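# Separate emitter holder from filter cube, stand both upright

## Task

Remove the emitter holder from the filter cube, then set it standing upright next to the cube's remaining half, with both pieces resting flat on the table (see the reference image named manual).

## Robot and tools

Robot: two arms, left_arm and right_arm, each with six joints and a parallel two-finger gripper. The fingers point along the gripper's +z axis and close along its y axis. The reported hand point lies between the pads, roughly 1 cm short of the fingertips.

Frames: the scene frame has its origin at table-top height, centred between the nominal arm bases, with +z up, +x out over the table and left_arm on the +y side (arm names do not match image sides). Calibrated bases: left_arm at (-0.025, +0.355, +0.025) m, quat_wxyz (+1.000, 0, 0, -0.010); right_arm at (+0.005, -0.335, +0.002) m, quat_wxyz (+1.000, 0, 0, -0.022). Each arm's end_effector_position (m) and end_effector_quat_wxyz are given in that arm's own base frame; fixed cameras and the table use the scene frame. Printed hand poses may be wrong by a few cm, more at long reach.

A row is always 14 plain numbers: first left_arm's 7, then right_arm's 7. Within each arm the order is wrist pitch, elbow, wrist yaw, wrist roll, shoulder, waist, then opening. The six joint values are absolute target angles in radians, the same numbers shown under Joint positions. Elbow and wrist pitch have flipped signs in everything you send or read. Ranges as they appear in your numbers: wrist pitch -1.571 to 1.571, elbow -3.142 to 0.000, wrist yaw -1.571 to 1.571, wrist roll -2.094 to 2.094, shoulder 0.000 to 3.142, waist -2.618 to 3.054. True ends can differ by up to 0.059 rad; a target beyond an end by more than that (and beyond the current angle) is rejected, and one past the real end is clipped, reported as "joint sent to its limit". The opening is an absolute command from -1 (closed) to +1 (fully open); between the extremes the fingers go to where grip_measured reads that value. Writing 0 really commands half-open, so to leave a gripper alone resend its current command.

Tools:
- execute_actions(actions, cameras): actions is a list of actions; each action is up to 15 rows, one per 1/30 s step, and a short action repeats its last row to fill 15. An empty list returns images and a fuller state. cameras lists names to show, ["all"] for every camera.
- move(target, speed, blend, opening_speed, grip_force, blocking, cameras): target is one 14-number row or a list of up to 15 rows, all absolute joint angles plus openings. All joints move in sync, so grippers travel on curves and do not avoid obstacles or each other. speed (rad/s, 0.01 to 12.57, default 0.5) caps the joint with the longest travel; one value or one per target. blend (rad) rounds corners at intermediate targets; 0 stops at each. opening_speed (per second on the -1..1 scale, at least 0.2) ramps finger commands. grip_force sets a per-pad force cap in N, 10 to 50, one value or one per arm; it persists, and lower values close slowly. blocking=false returns after about 0.5 s while motion continues; a later move replaces it. The result adds a move: line with done, off_target (settled more than 0.035 rad away), moving, held or fault, and limits=held if steps were withheld.
- wait(seconds 0 to 10, cameras): lets time pass holding the last command.
- stop(cameras): brakes a running move.
- zoom_image(camera, region [x0,y0,x1,y1] in pixels, at most 504 by 504): closer look at the newest image from cam_head_left, cam_head_right, cam_high, cam_low, cam_left_wrist or cam_right_wrist (all 896x504).
- show_instructions(): shows the reference image.
- finished_scene(scene): ends the scene with its number; irreversible.

Motion notes: each step a joint's target may lead its measured angle by at most 0.339 rad (waist, shoulder, elbow) or 2.2 rad (wrist joints), and targets implying a hand jump over 200 mm are scaled back. Joint targets in a result shows the angles now being driven toward; resend them to hold still. Tool commands shows current gripper commands.

Result lines: Joint positions and Joint velocities give per-arm blocks in the joint order above plus finger-pad gap (m; 0.094 fully open); velocities may read "within noise". Joint torques (N m) include gravity, have per-arm offsets, and numbers 2, 5, 6 wrap at ±28. grip_measured is the finger opening on the command scale; it reads somewhat wide when empty and a few hundredths narrower than a hard part under full squeeze, so it does not reveal contact. grip_effort_nm is the gripper motor effort (negative closing), not pad force. "joint command not followed" means the clearance check altered an arm's targets. MOTOR HOT appears near 75 °C; at 90 °C an OVER-TEMPERATURE FAULT folds that arm away for good, and at 100 °C it goes limp. Holding loads, long reaches and pushing against blocks heat motors.

Avoid: parts leaving the table or being dropped from height, releasing moving parts, fast impacts, strong pushes into the table or heavy fixtures, strain on camera cables, arm-to-arm contact (including one gripper closing on the other's fingers), and stopping an arm. Close slowly on fragile items. A loose object may occasionally be nudged by an outside disturbance. A camera stand sits behind the arms.

Each tool is called after "Request:" as name([rows], argument=value, ...), one row to a line, values as JSON.

Reference images:

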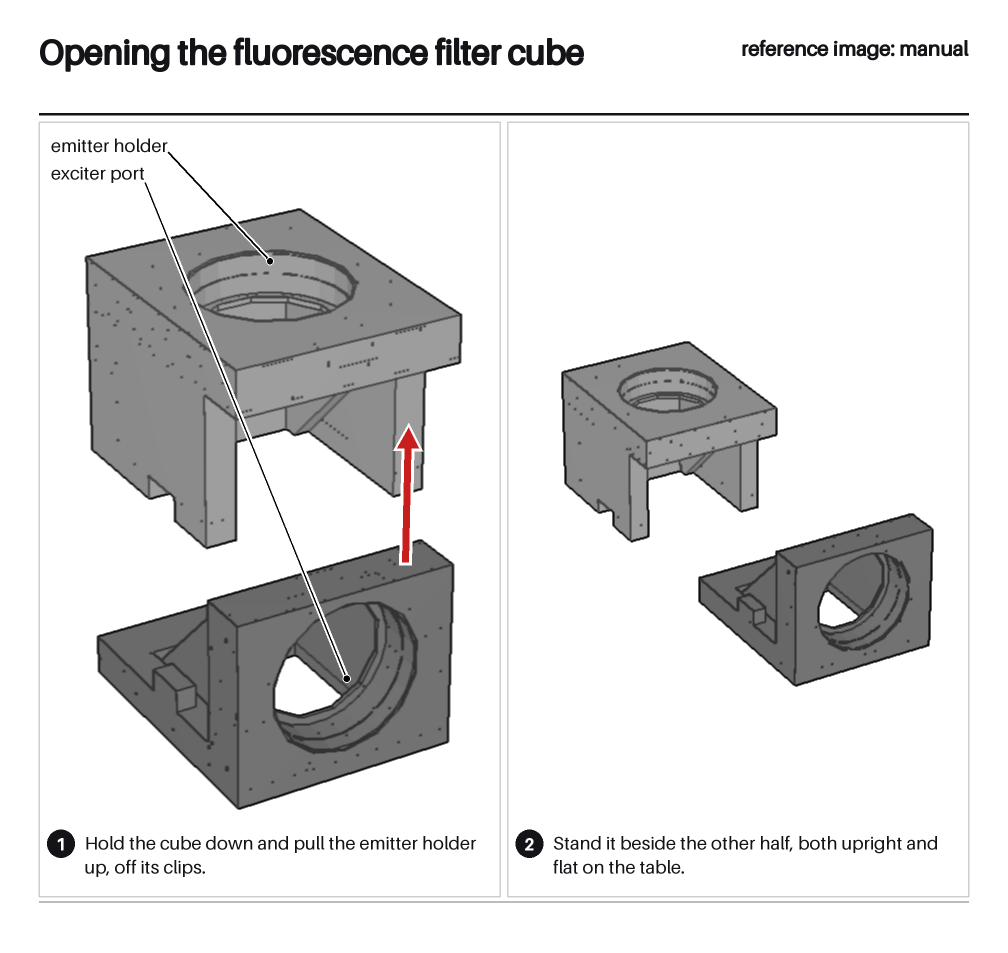

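## Session

Request:
execute_actions(actions=[])

Scene clock: 0.00 s.
left_arm: end_effector_position=(+0.3882, -0.0015, +0.3983) grip_measured=+1.000 grip_effort_nm=n/a end_effector_quat_wxyz=(+0.696, +0.000, +0.718, -0.010) | right_arm: end_effector_position=(+0.4113, -0.0020, +0.1383) grip_measured=+1.000 grip_effort_nm=n/a end_effector_quat_wxyz=(+0.613, +0.024, +0.787, -0.064)
Joint names: [wrist pitch, elbow, wrist yaw, wrist roll, shoulder, waist]
Joint positions: left_arm=[0.017 -1.05 0.016 -0.013 1.064 0.001 0.094] | right_arm=[-0.799 -0.433 0.215 -0.019 1.481 0.086 0.094]
Joint velocities: within noise
Joint torques (N m): no reading
Heat: left arm: 22 °C; right arm: 23 °C.
Joint targets: left_arm=[0.019 -1.059 0.016 -0.014 1.056 0.001] | right_arm=[-0.800 -0.441 0.217 -0.020 1.473 0.086]
Tool commands: left_gripper/opening=+1.0 right_gripper/opening=+1.0

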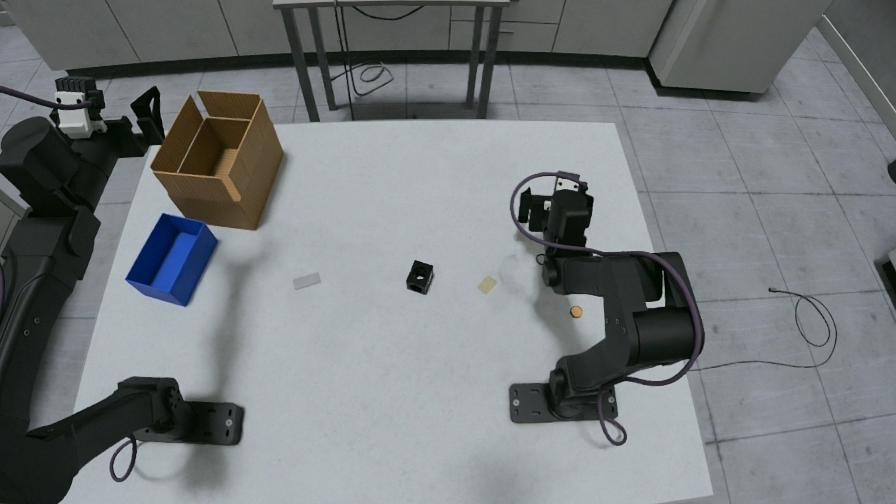

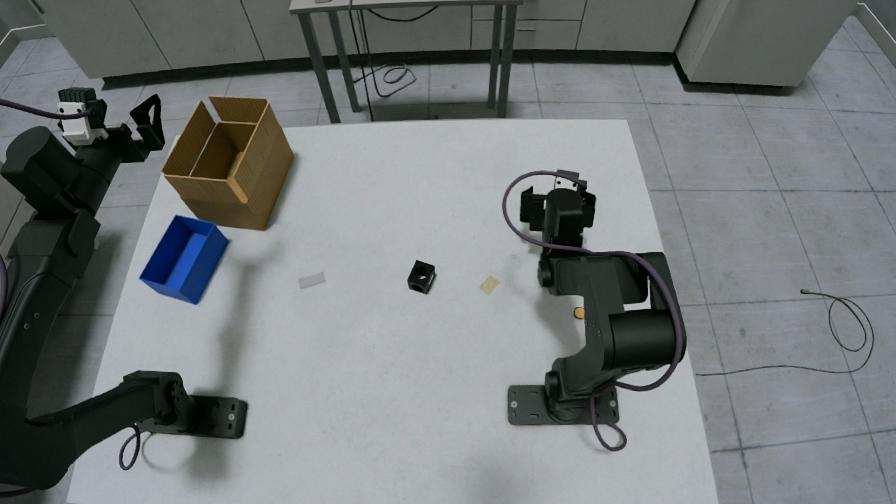

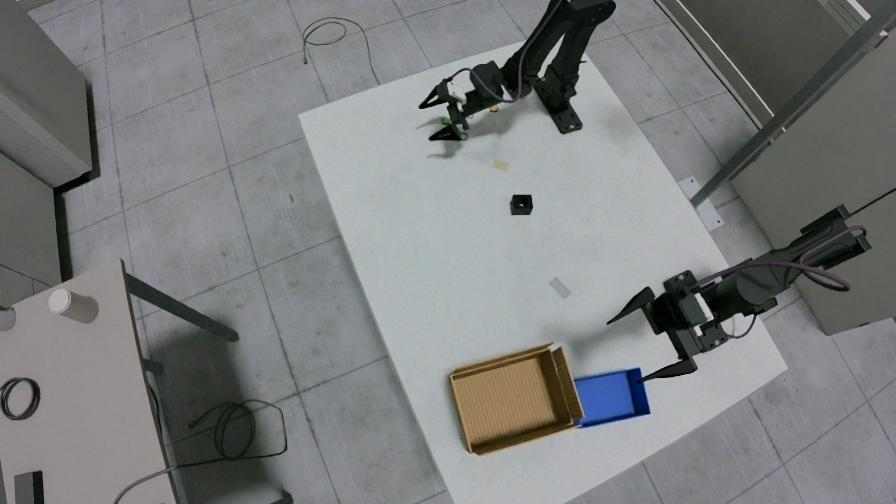

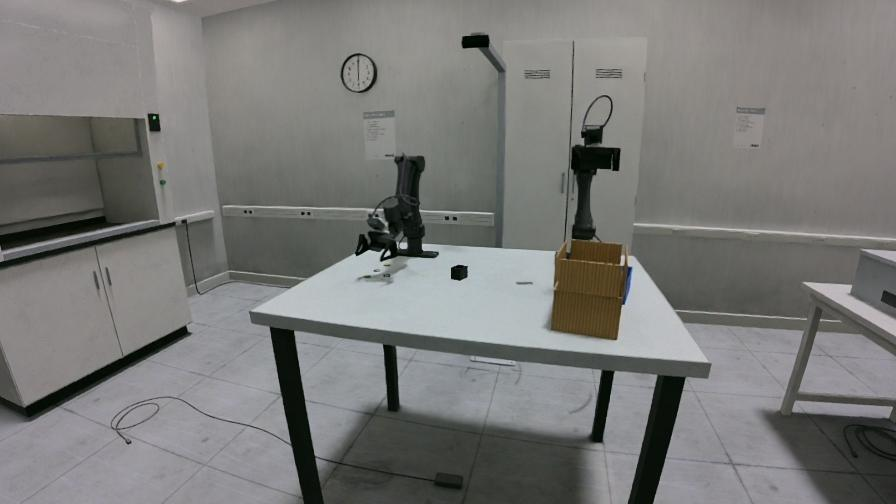

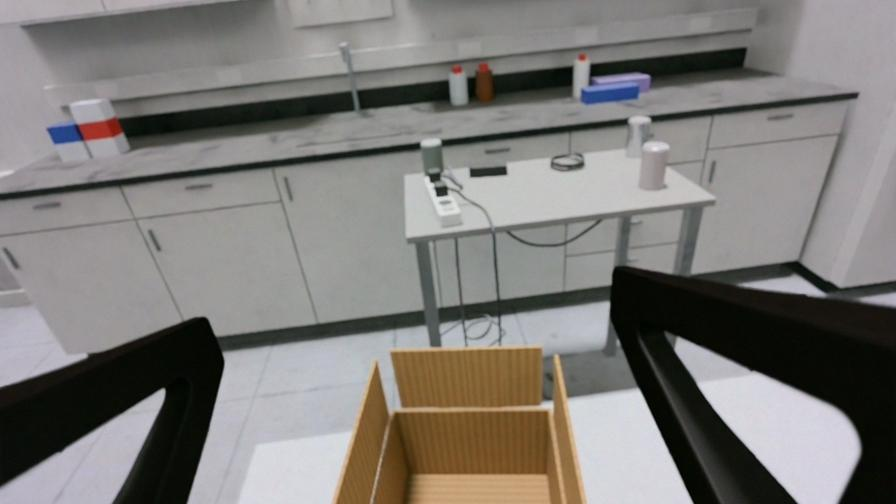

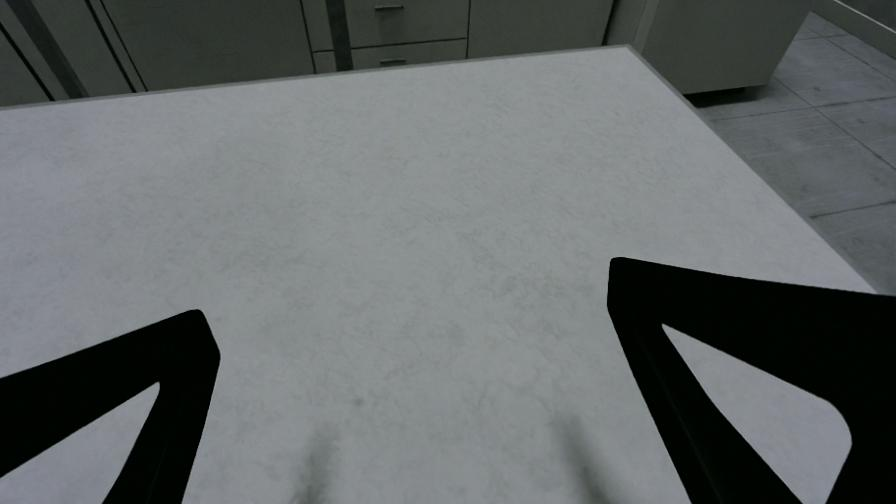

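Request:
zoom_image(camera="cam_head_left", region=[380, 240, 460, 310])

Request:
zoom_image(camera="cam_high", region=[490, 175, 555, 235])

Request:
zoom_image(camera="cam_low", region=[430, 250, 490, 295])

Request:
zoom_image(camera="cam_head_right", region=[380, 240, 460, 310])

Scaled by 6.300 from the camera's 896x504 image, which has a finer 1280x720 frame.

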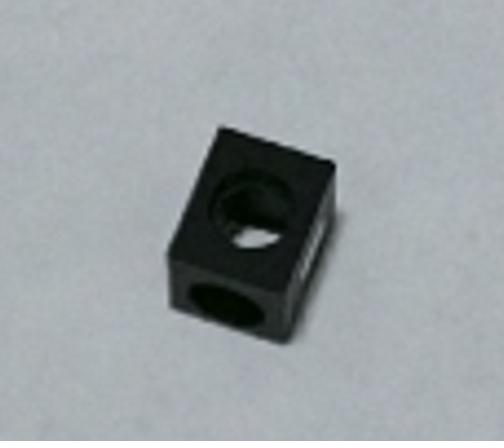

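Scaled by 7.754 from the camera's 896x504 image, which has a finer 1280x720 frame.

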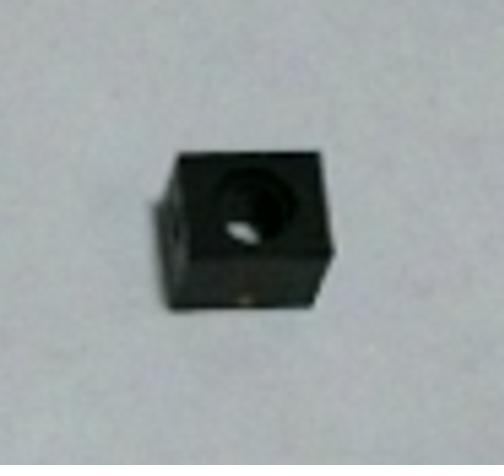

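Scaled by 8.400 from the camera's 896x504 image, which has a finer 1280x720 frame.

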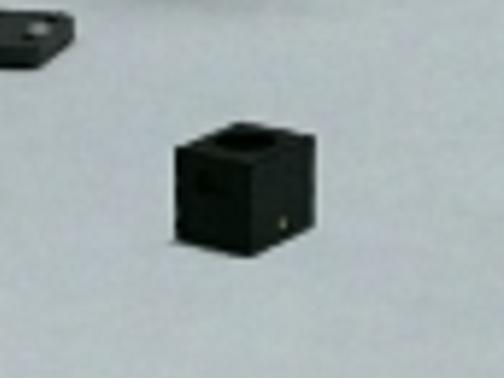

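Scaled by 6.300 from the camera's 896x504 image, which has a finer 1280x720 frame.

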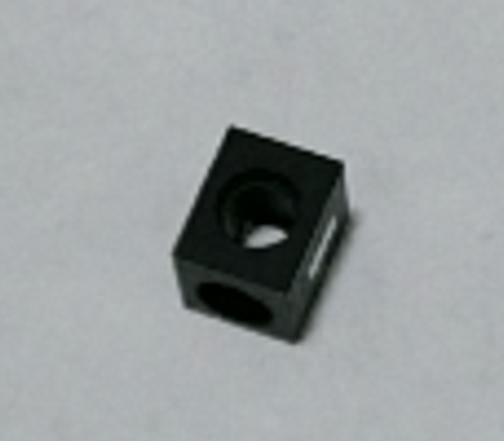

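Request:
move(target=[-0.185, -0.8965, -0.949, -0.74, 1.9255, -1.42, 1.0, 1.094, -1.274, 0.0, 0.0, 1.38, 0.79, 1.0], speed=0.9, cameras=["all"])

Scene clock: 18.07 s.
left_arm: end_effector_position=(+0.2040, -0.3827, +0.0601) grip_measured=+1.000 grip_effort_nm=0.05 end_effector_quat_wxyz=(+0.521, +0.133, +0.839, -0.083) | right_arm: end_effector_position=(+0.2210, +0.2206, +0.1652) grip_measured=+1.000 grip_effort_nm=0.01 end_effector_quat_wxyz=(+0.161, -0.379, +0.909, +0.063)
Joint names: [wrist pitch, elbow, wrist yaw, wrist roll, shoulder, waist]
Joint positions: left_arm=[-0.17 -0.903 -0.932 -0.728 1.911 -1.424 0.094] | right_arm=[1.07 -1.249 0.005 -0.007 1.402 0.784 0.094]
Joint torques (N m): left_arm=[-1.56 -3.79 -0.5 -0.15 -6.71 0.35] | right_arm=[-0.71 -8.96 -0.08 0.05 -6.86 0.43]
Heat: left arm: 26 °C; right arm: 24 °C.
Joint targets: left_arm=[-0.185 -0.897 -0.949 -0.740 1.926 -1.420] | right_arm=[1.094 -1.274 0.000 0.000 1.380 0.790]
move: done

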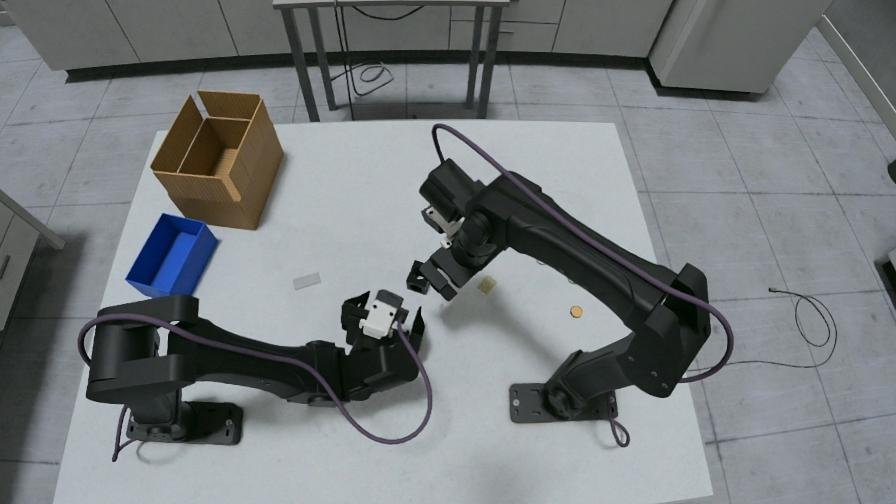

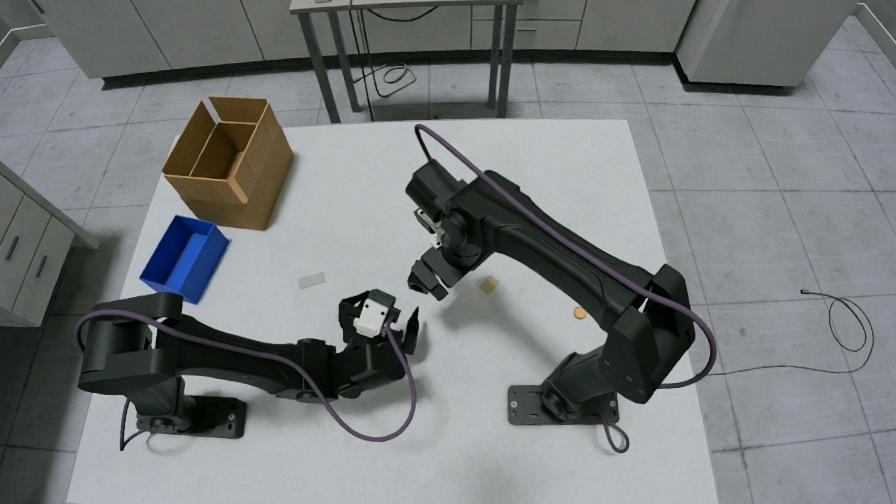

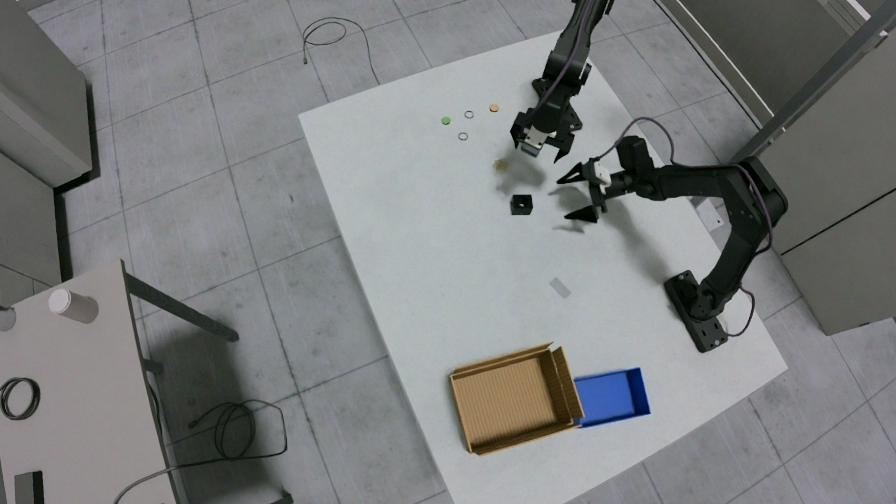

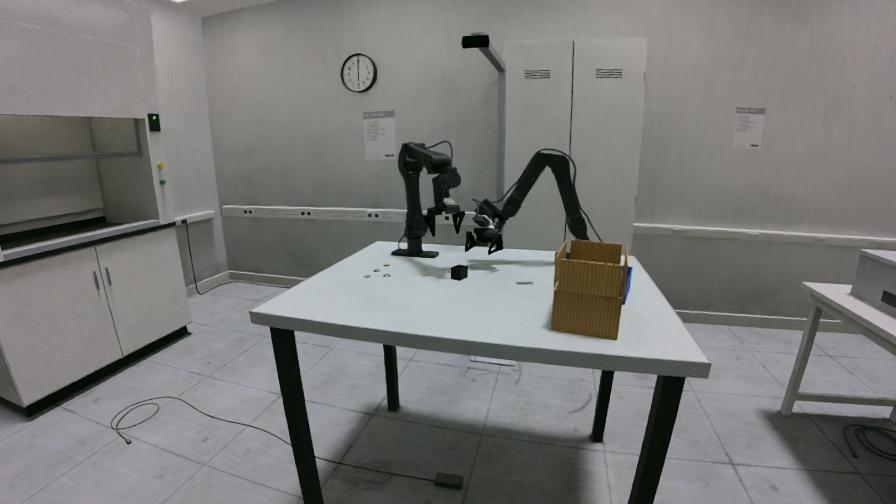

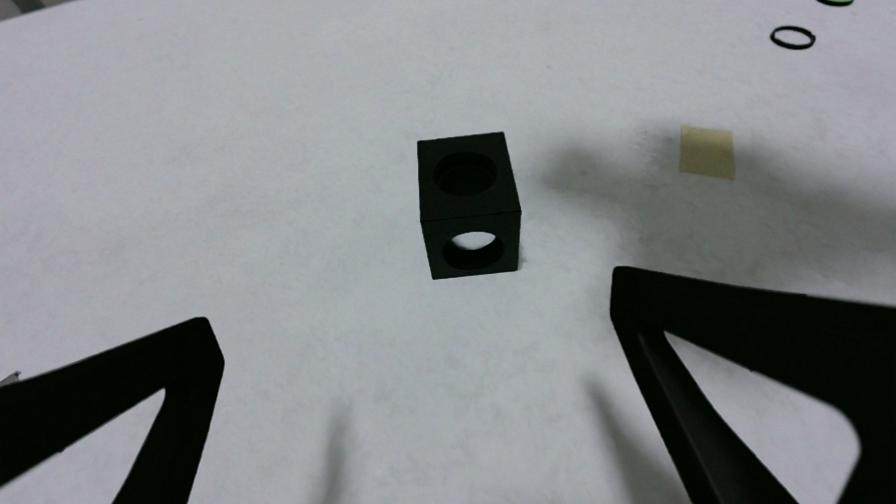

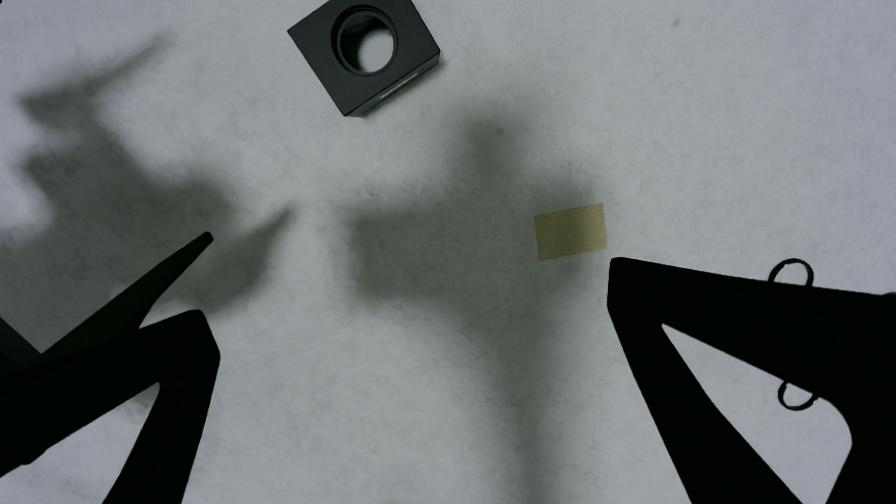

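Request:
zoom_image(camera="cam_left_wrist", region=[390, 110, 550, 300])

Request:
zoom_image(camera="cam_right_wrist", region=[270, 0, 470, 130])

Scaled by 2.653 from the camera's 896x504 image, which has a finer 1280x720 frame.

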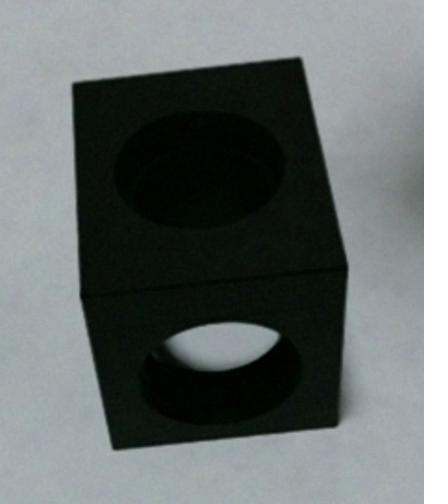

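Scaled by 2.520 from the camera's 896x504 image, which has a finer 1280x720 frame.

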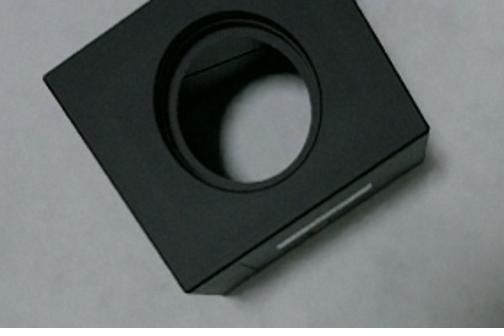

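Request:
zoom_image(camera="cam_left_wrist", region=[415, 200, 525, 285])

Request:
zoom_image(camera="cam_right_wrist", region=[335, 45, 445, 125])

Scaled by 4.582 from the camera's 896x504 image, which has a finer 1280x720 frame.

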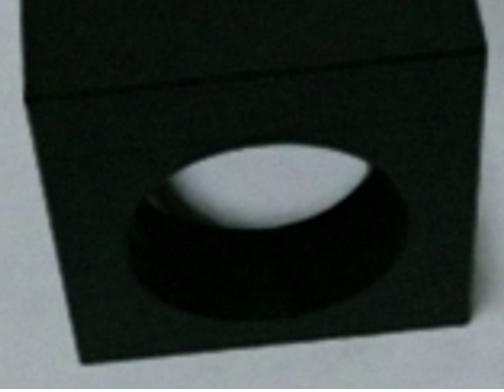

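Scaled by 4.582 from the camera's 896x504 image, which has a finer 1280x720 frame.

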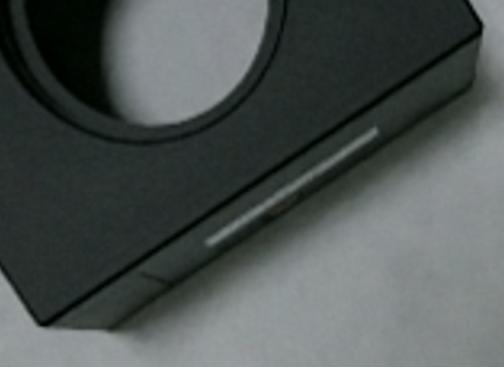

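Request:
move(target=[-0.185, -0.897, -0.949, -0.74, 1.926, -1.42, 1.0, 1.357, -1.714, 0.0, 1.15, 1.905, 0.82, 1.0], speed=0.8, cameras=["all"])

Scene clock: 34.73 s.
left_arm: end_effector_position=(+0.2040, -0.3827, +0.0601) grip_measured=+1.000 grip_effort_nm=0.05 end_effector_quat_wxyz=(+0.521, +0.133, +0.839, -0.083) | right_arm: end_effector_position=(+0.2514, +0.2669, +0.1288) grip_measured=+1.000 grip_effort_nm=0.01 end_effector_quat_wxyz=(+0.012, +0.162, +0.986, +0.020)
Joint names: [wrist pitch, elbow, wrist yaw, wrist roll, shoulder, waist]
Joint positions: left_arm=[-0.17 -0.903 -0.933 -0.729 1.911 -1.424 0.094] | right_arm=[1.322 -1.689 -0.002 1.138 1.89 0.812 0.094]
Joint torques (N m): left_arm=[-1.58 -3.85 -0.53 -0.15 -6.65 0.29] | right_arm=[-0.03 -8.51 0.01 0.09 -7.86 0.62]
Heat: left arm: 25 °C; right arm: 23 °C.
Joint targets: left_arm=[-0.185 -0.897 -0.949 -0.740 1.926 -1.420] | right_arm=[1.357 -1.714 0.000 1.150 1.905 0.820]
move: done

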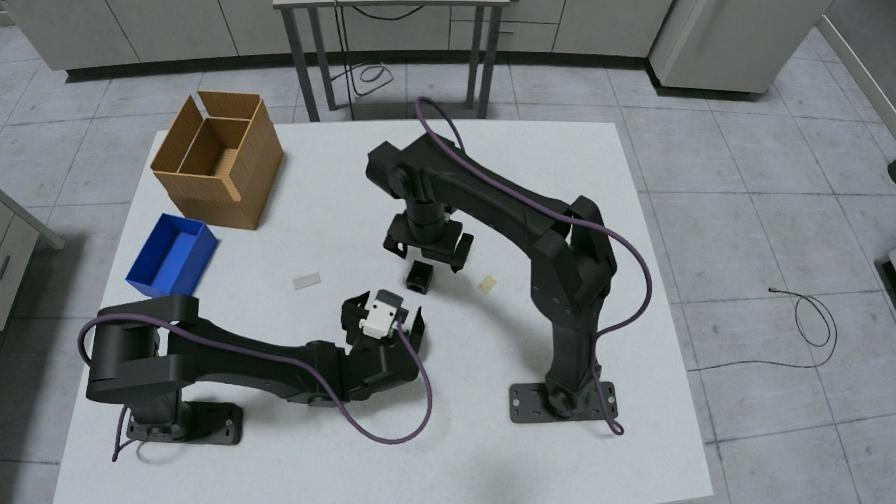

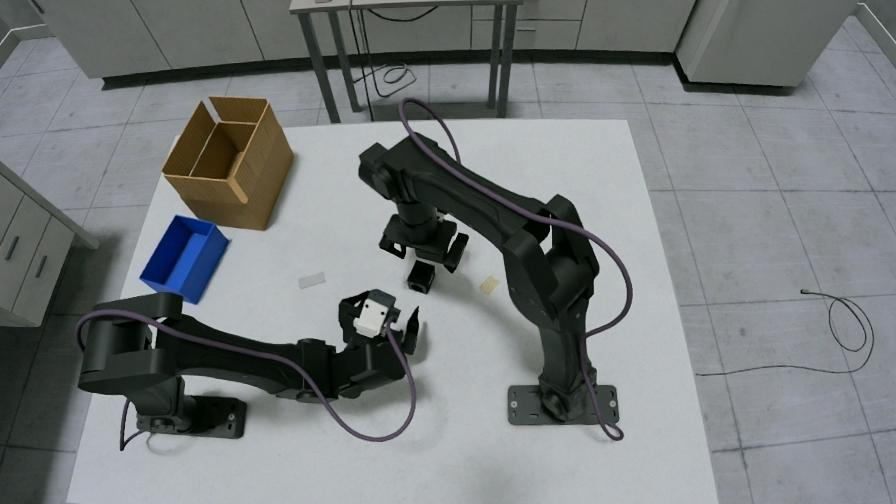

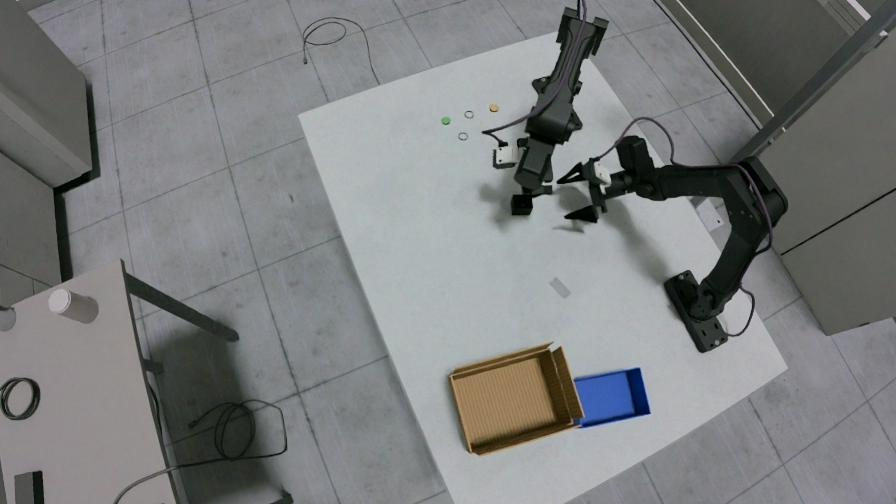

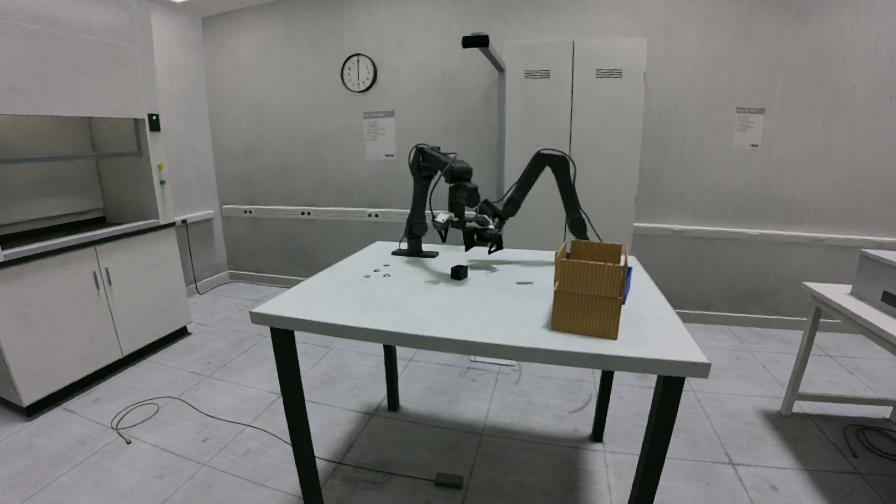

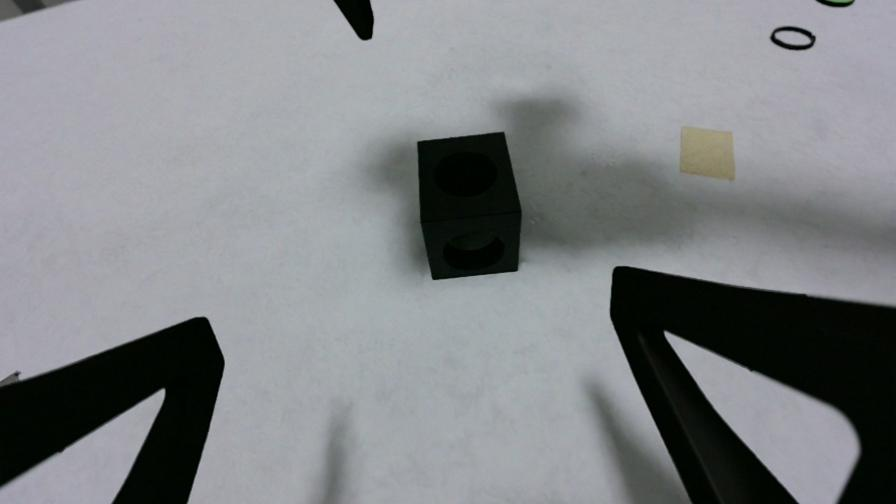

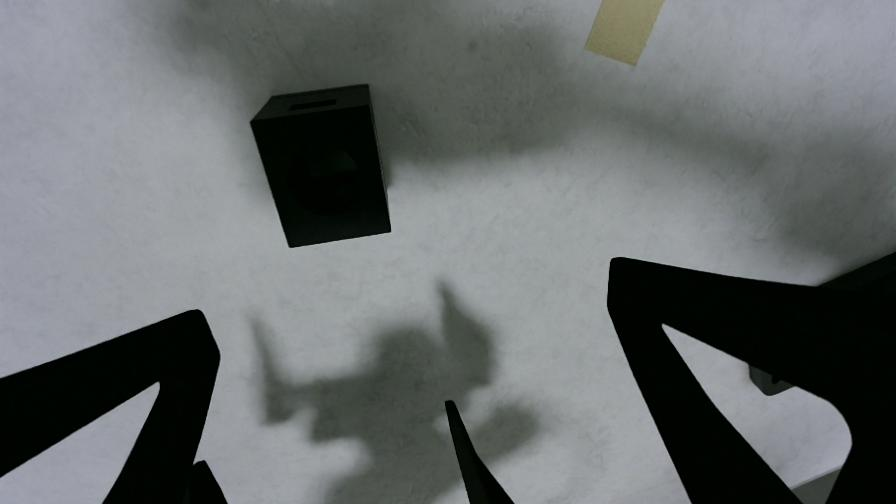

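Request:
zoom_image(camera="cam_right_wrist", region=[240, 75, 405, 255])

Request:
zoom_image(camera="cam_low", region=[400, 200, 520, 290])

Request:
zoom_image(camera="cam_right_wrist", region=[245, 80, 385, 130])

Scaled by 2.800 from the camera's 896x504 image, which has a finer 1280x720 frame.

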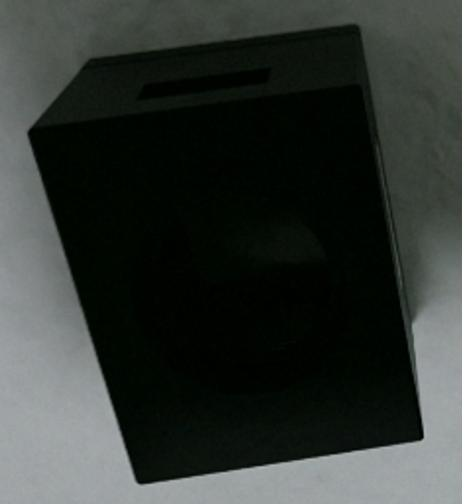

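Scaled by 4.200 from the camera's 896x504 image, which has a finer 1280x720 frame.

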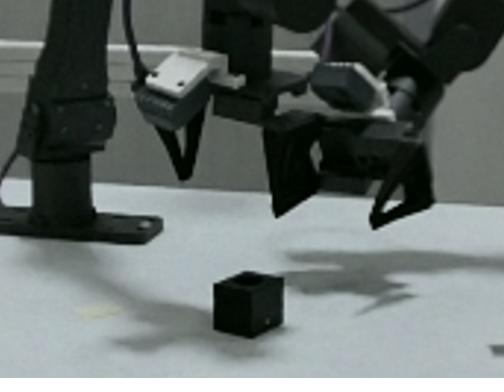

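Scaled by 3.600 from the camera's 896x504 image, which has a finer 1280x720 frame.

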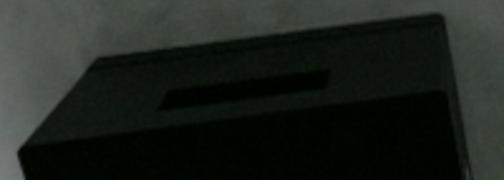

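Request:
move(target=[-0.42, -1.0, -0.87, -0.63, 2.183, -1.345, 1.0, 1.19, -1.705, 0.0, 1.10, 2.057, 0.832, 1.0], speed=0.5, cameras=["all"])

Scene clock: 45.10 s.
left_arm: end_effector_position=(+0.2333, -0.4070, +0.0017) grip_measured=+1.000 grip_effort_nm=0.05 end_effector_quat_wxyz=(+0.516, +0.142, +0.841, -0.080) | right_arm: end_effector_position=(+0.2710, +0.2948, +0.0755) grip_measured=+1.000 grip_effort_nm=0.01 end_effector_quat_wxyz=(+0.010, +0.139, +0.990, +0.017)
Joint names: [wrist pitch, elbow, wrist yaw, wrist roll, shoulder, waist]
Joint positions: left_arm=[-0.405 -0.979 -0.868 -0.633 2.164 -1.35 0.094] | right_arm=[1.18 -1.691 -0.003 1.102 2.042 0.824 0.094]
Joint torques (N m): left_arm=[-1.64 -5.41 -0.35 -0.01 -7.68 0.43] | right_arm=[-0.23 -7.27 0.02 -0.03 -9.13 0.66]
Heat: left arm: 25 °C; right arm: 23 °C.
Joint targets: left_arm=[-0.420 -1.000 -0.870 -0.630 2.183 -1.345] | right_arm=[1.190 -1.705 0.000 1.100 2.057 0.832]
move: done

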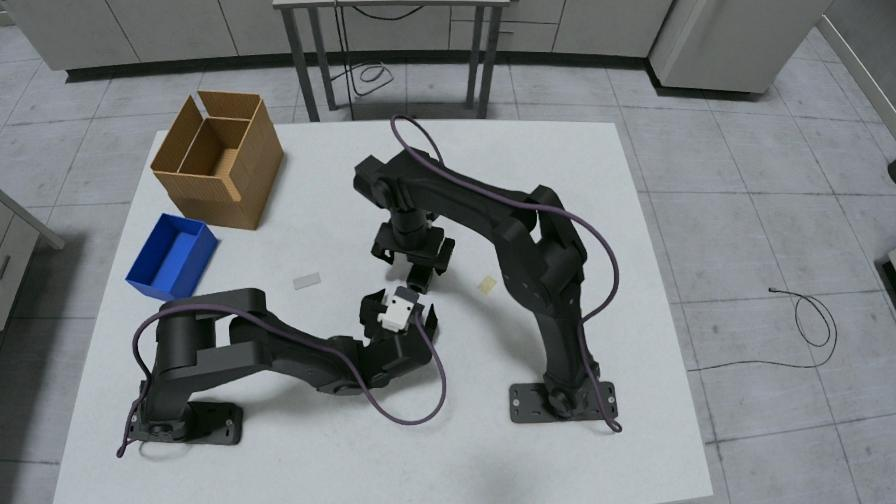

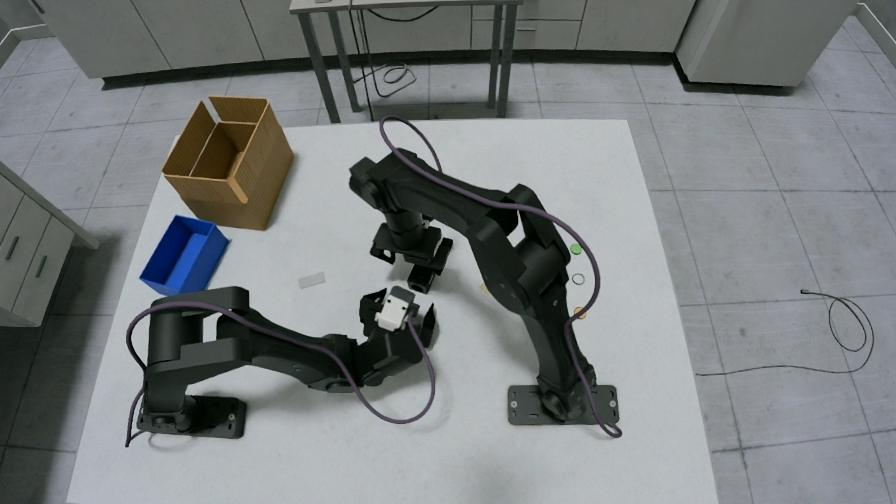

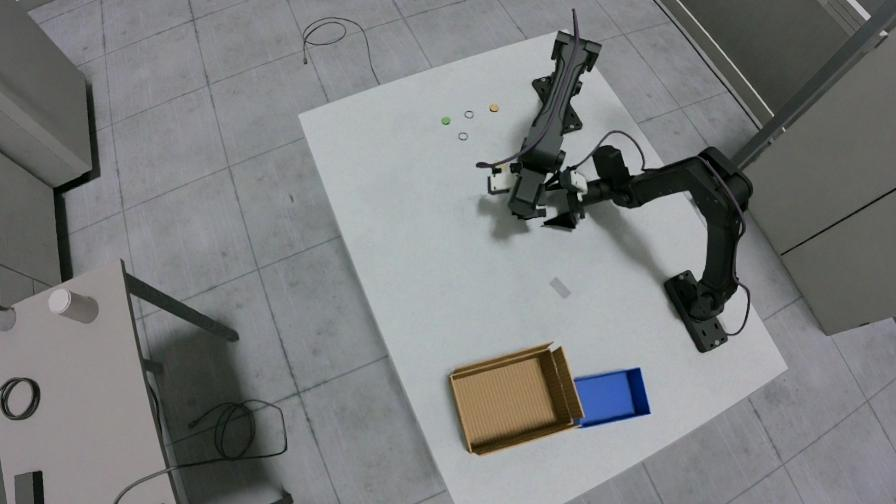

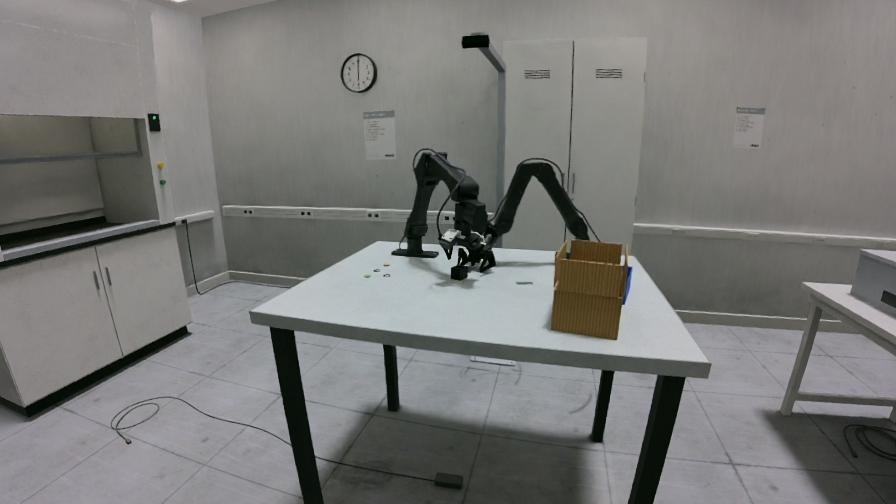

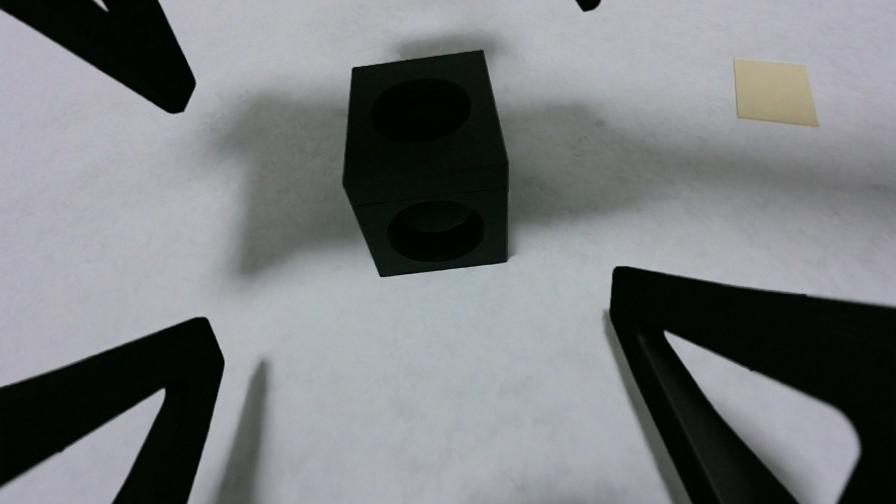

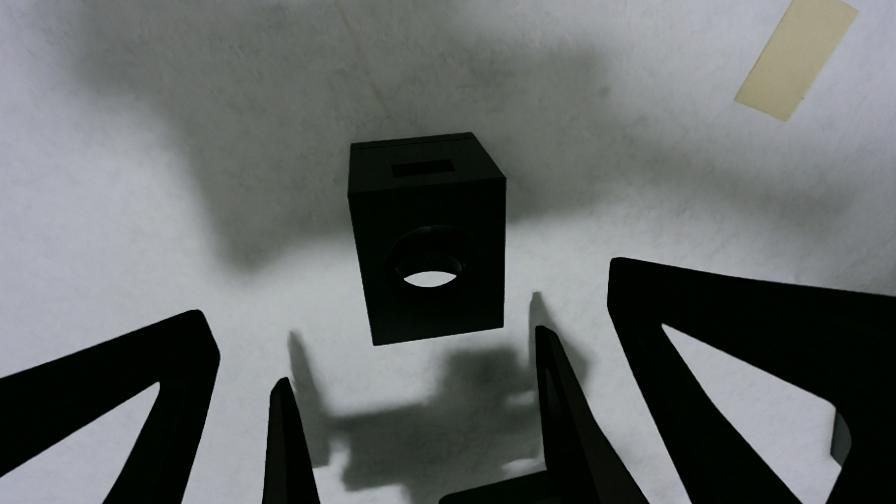

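Request:
zoom_image(camera="cam_left_wrist", region=[330, 40, 530, 290])

Request:
zoom_image(camera="cam_right_wrist", region=[330, 120, 530, 360])

Scaled by 2.016 from the camera's 896x504 image, which has a finer 1280x720 frame.

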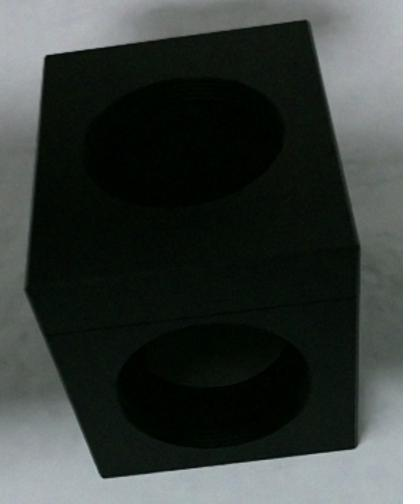

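Scaled by 2.100 from the camera's 896x504 image, which has a finer 1280x720 frame.

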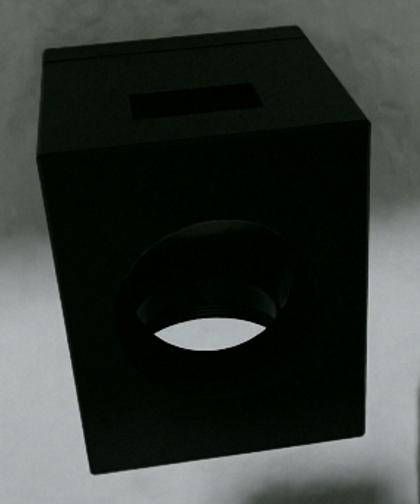

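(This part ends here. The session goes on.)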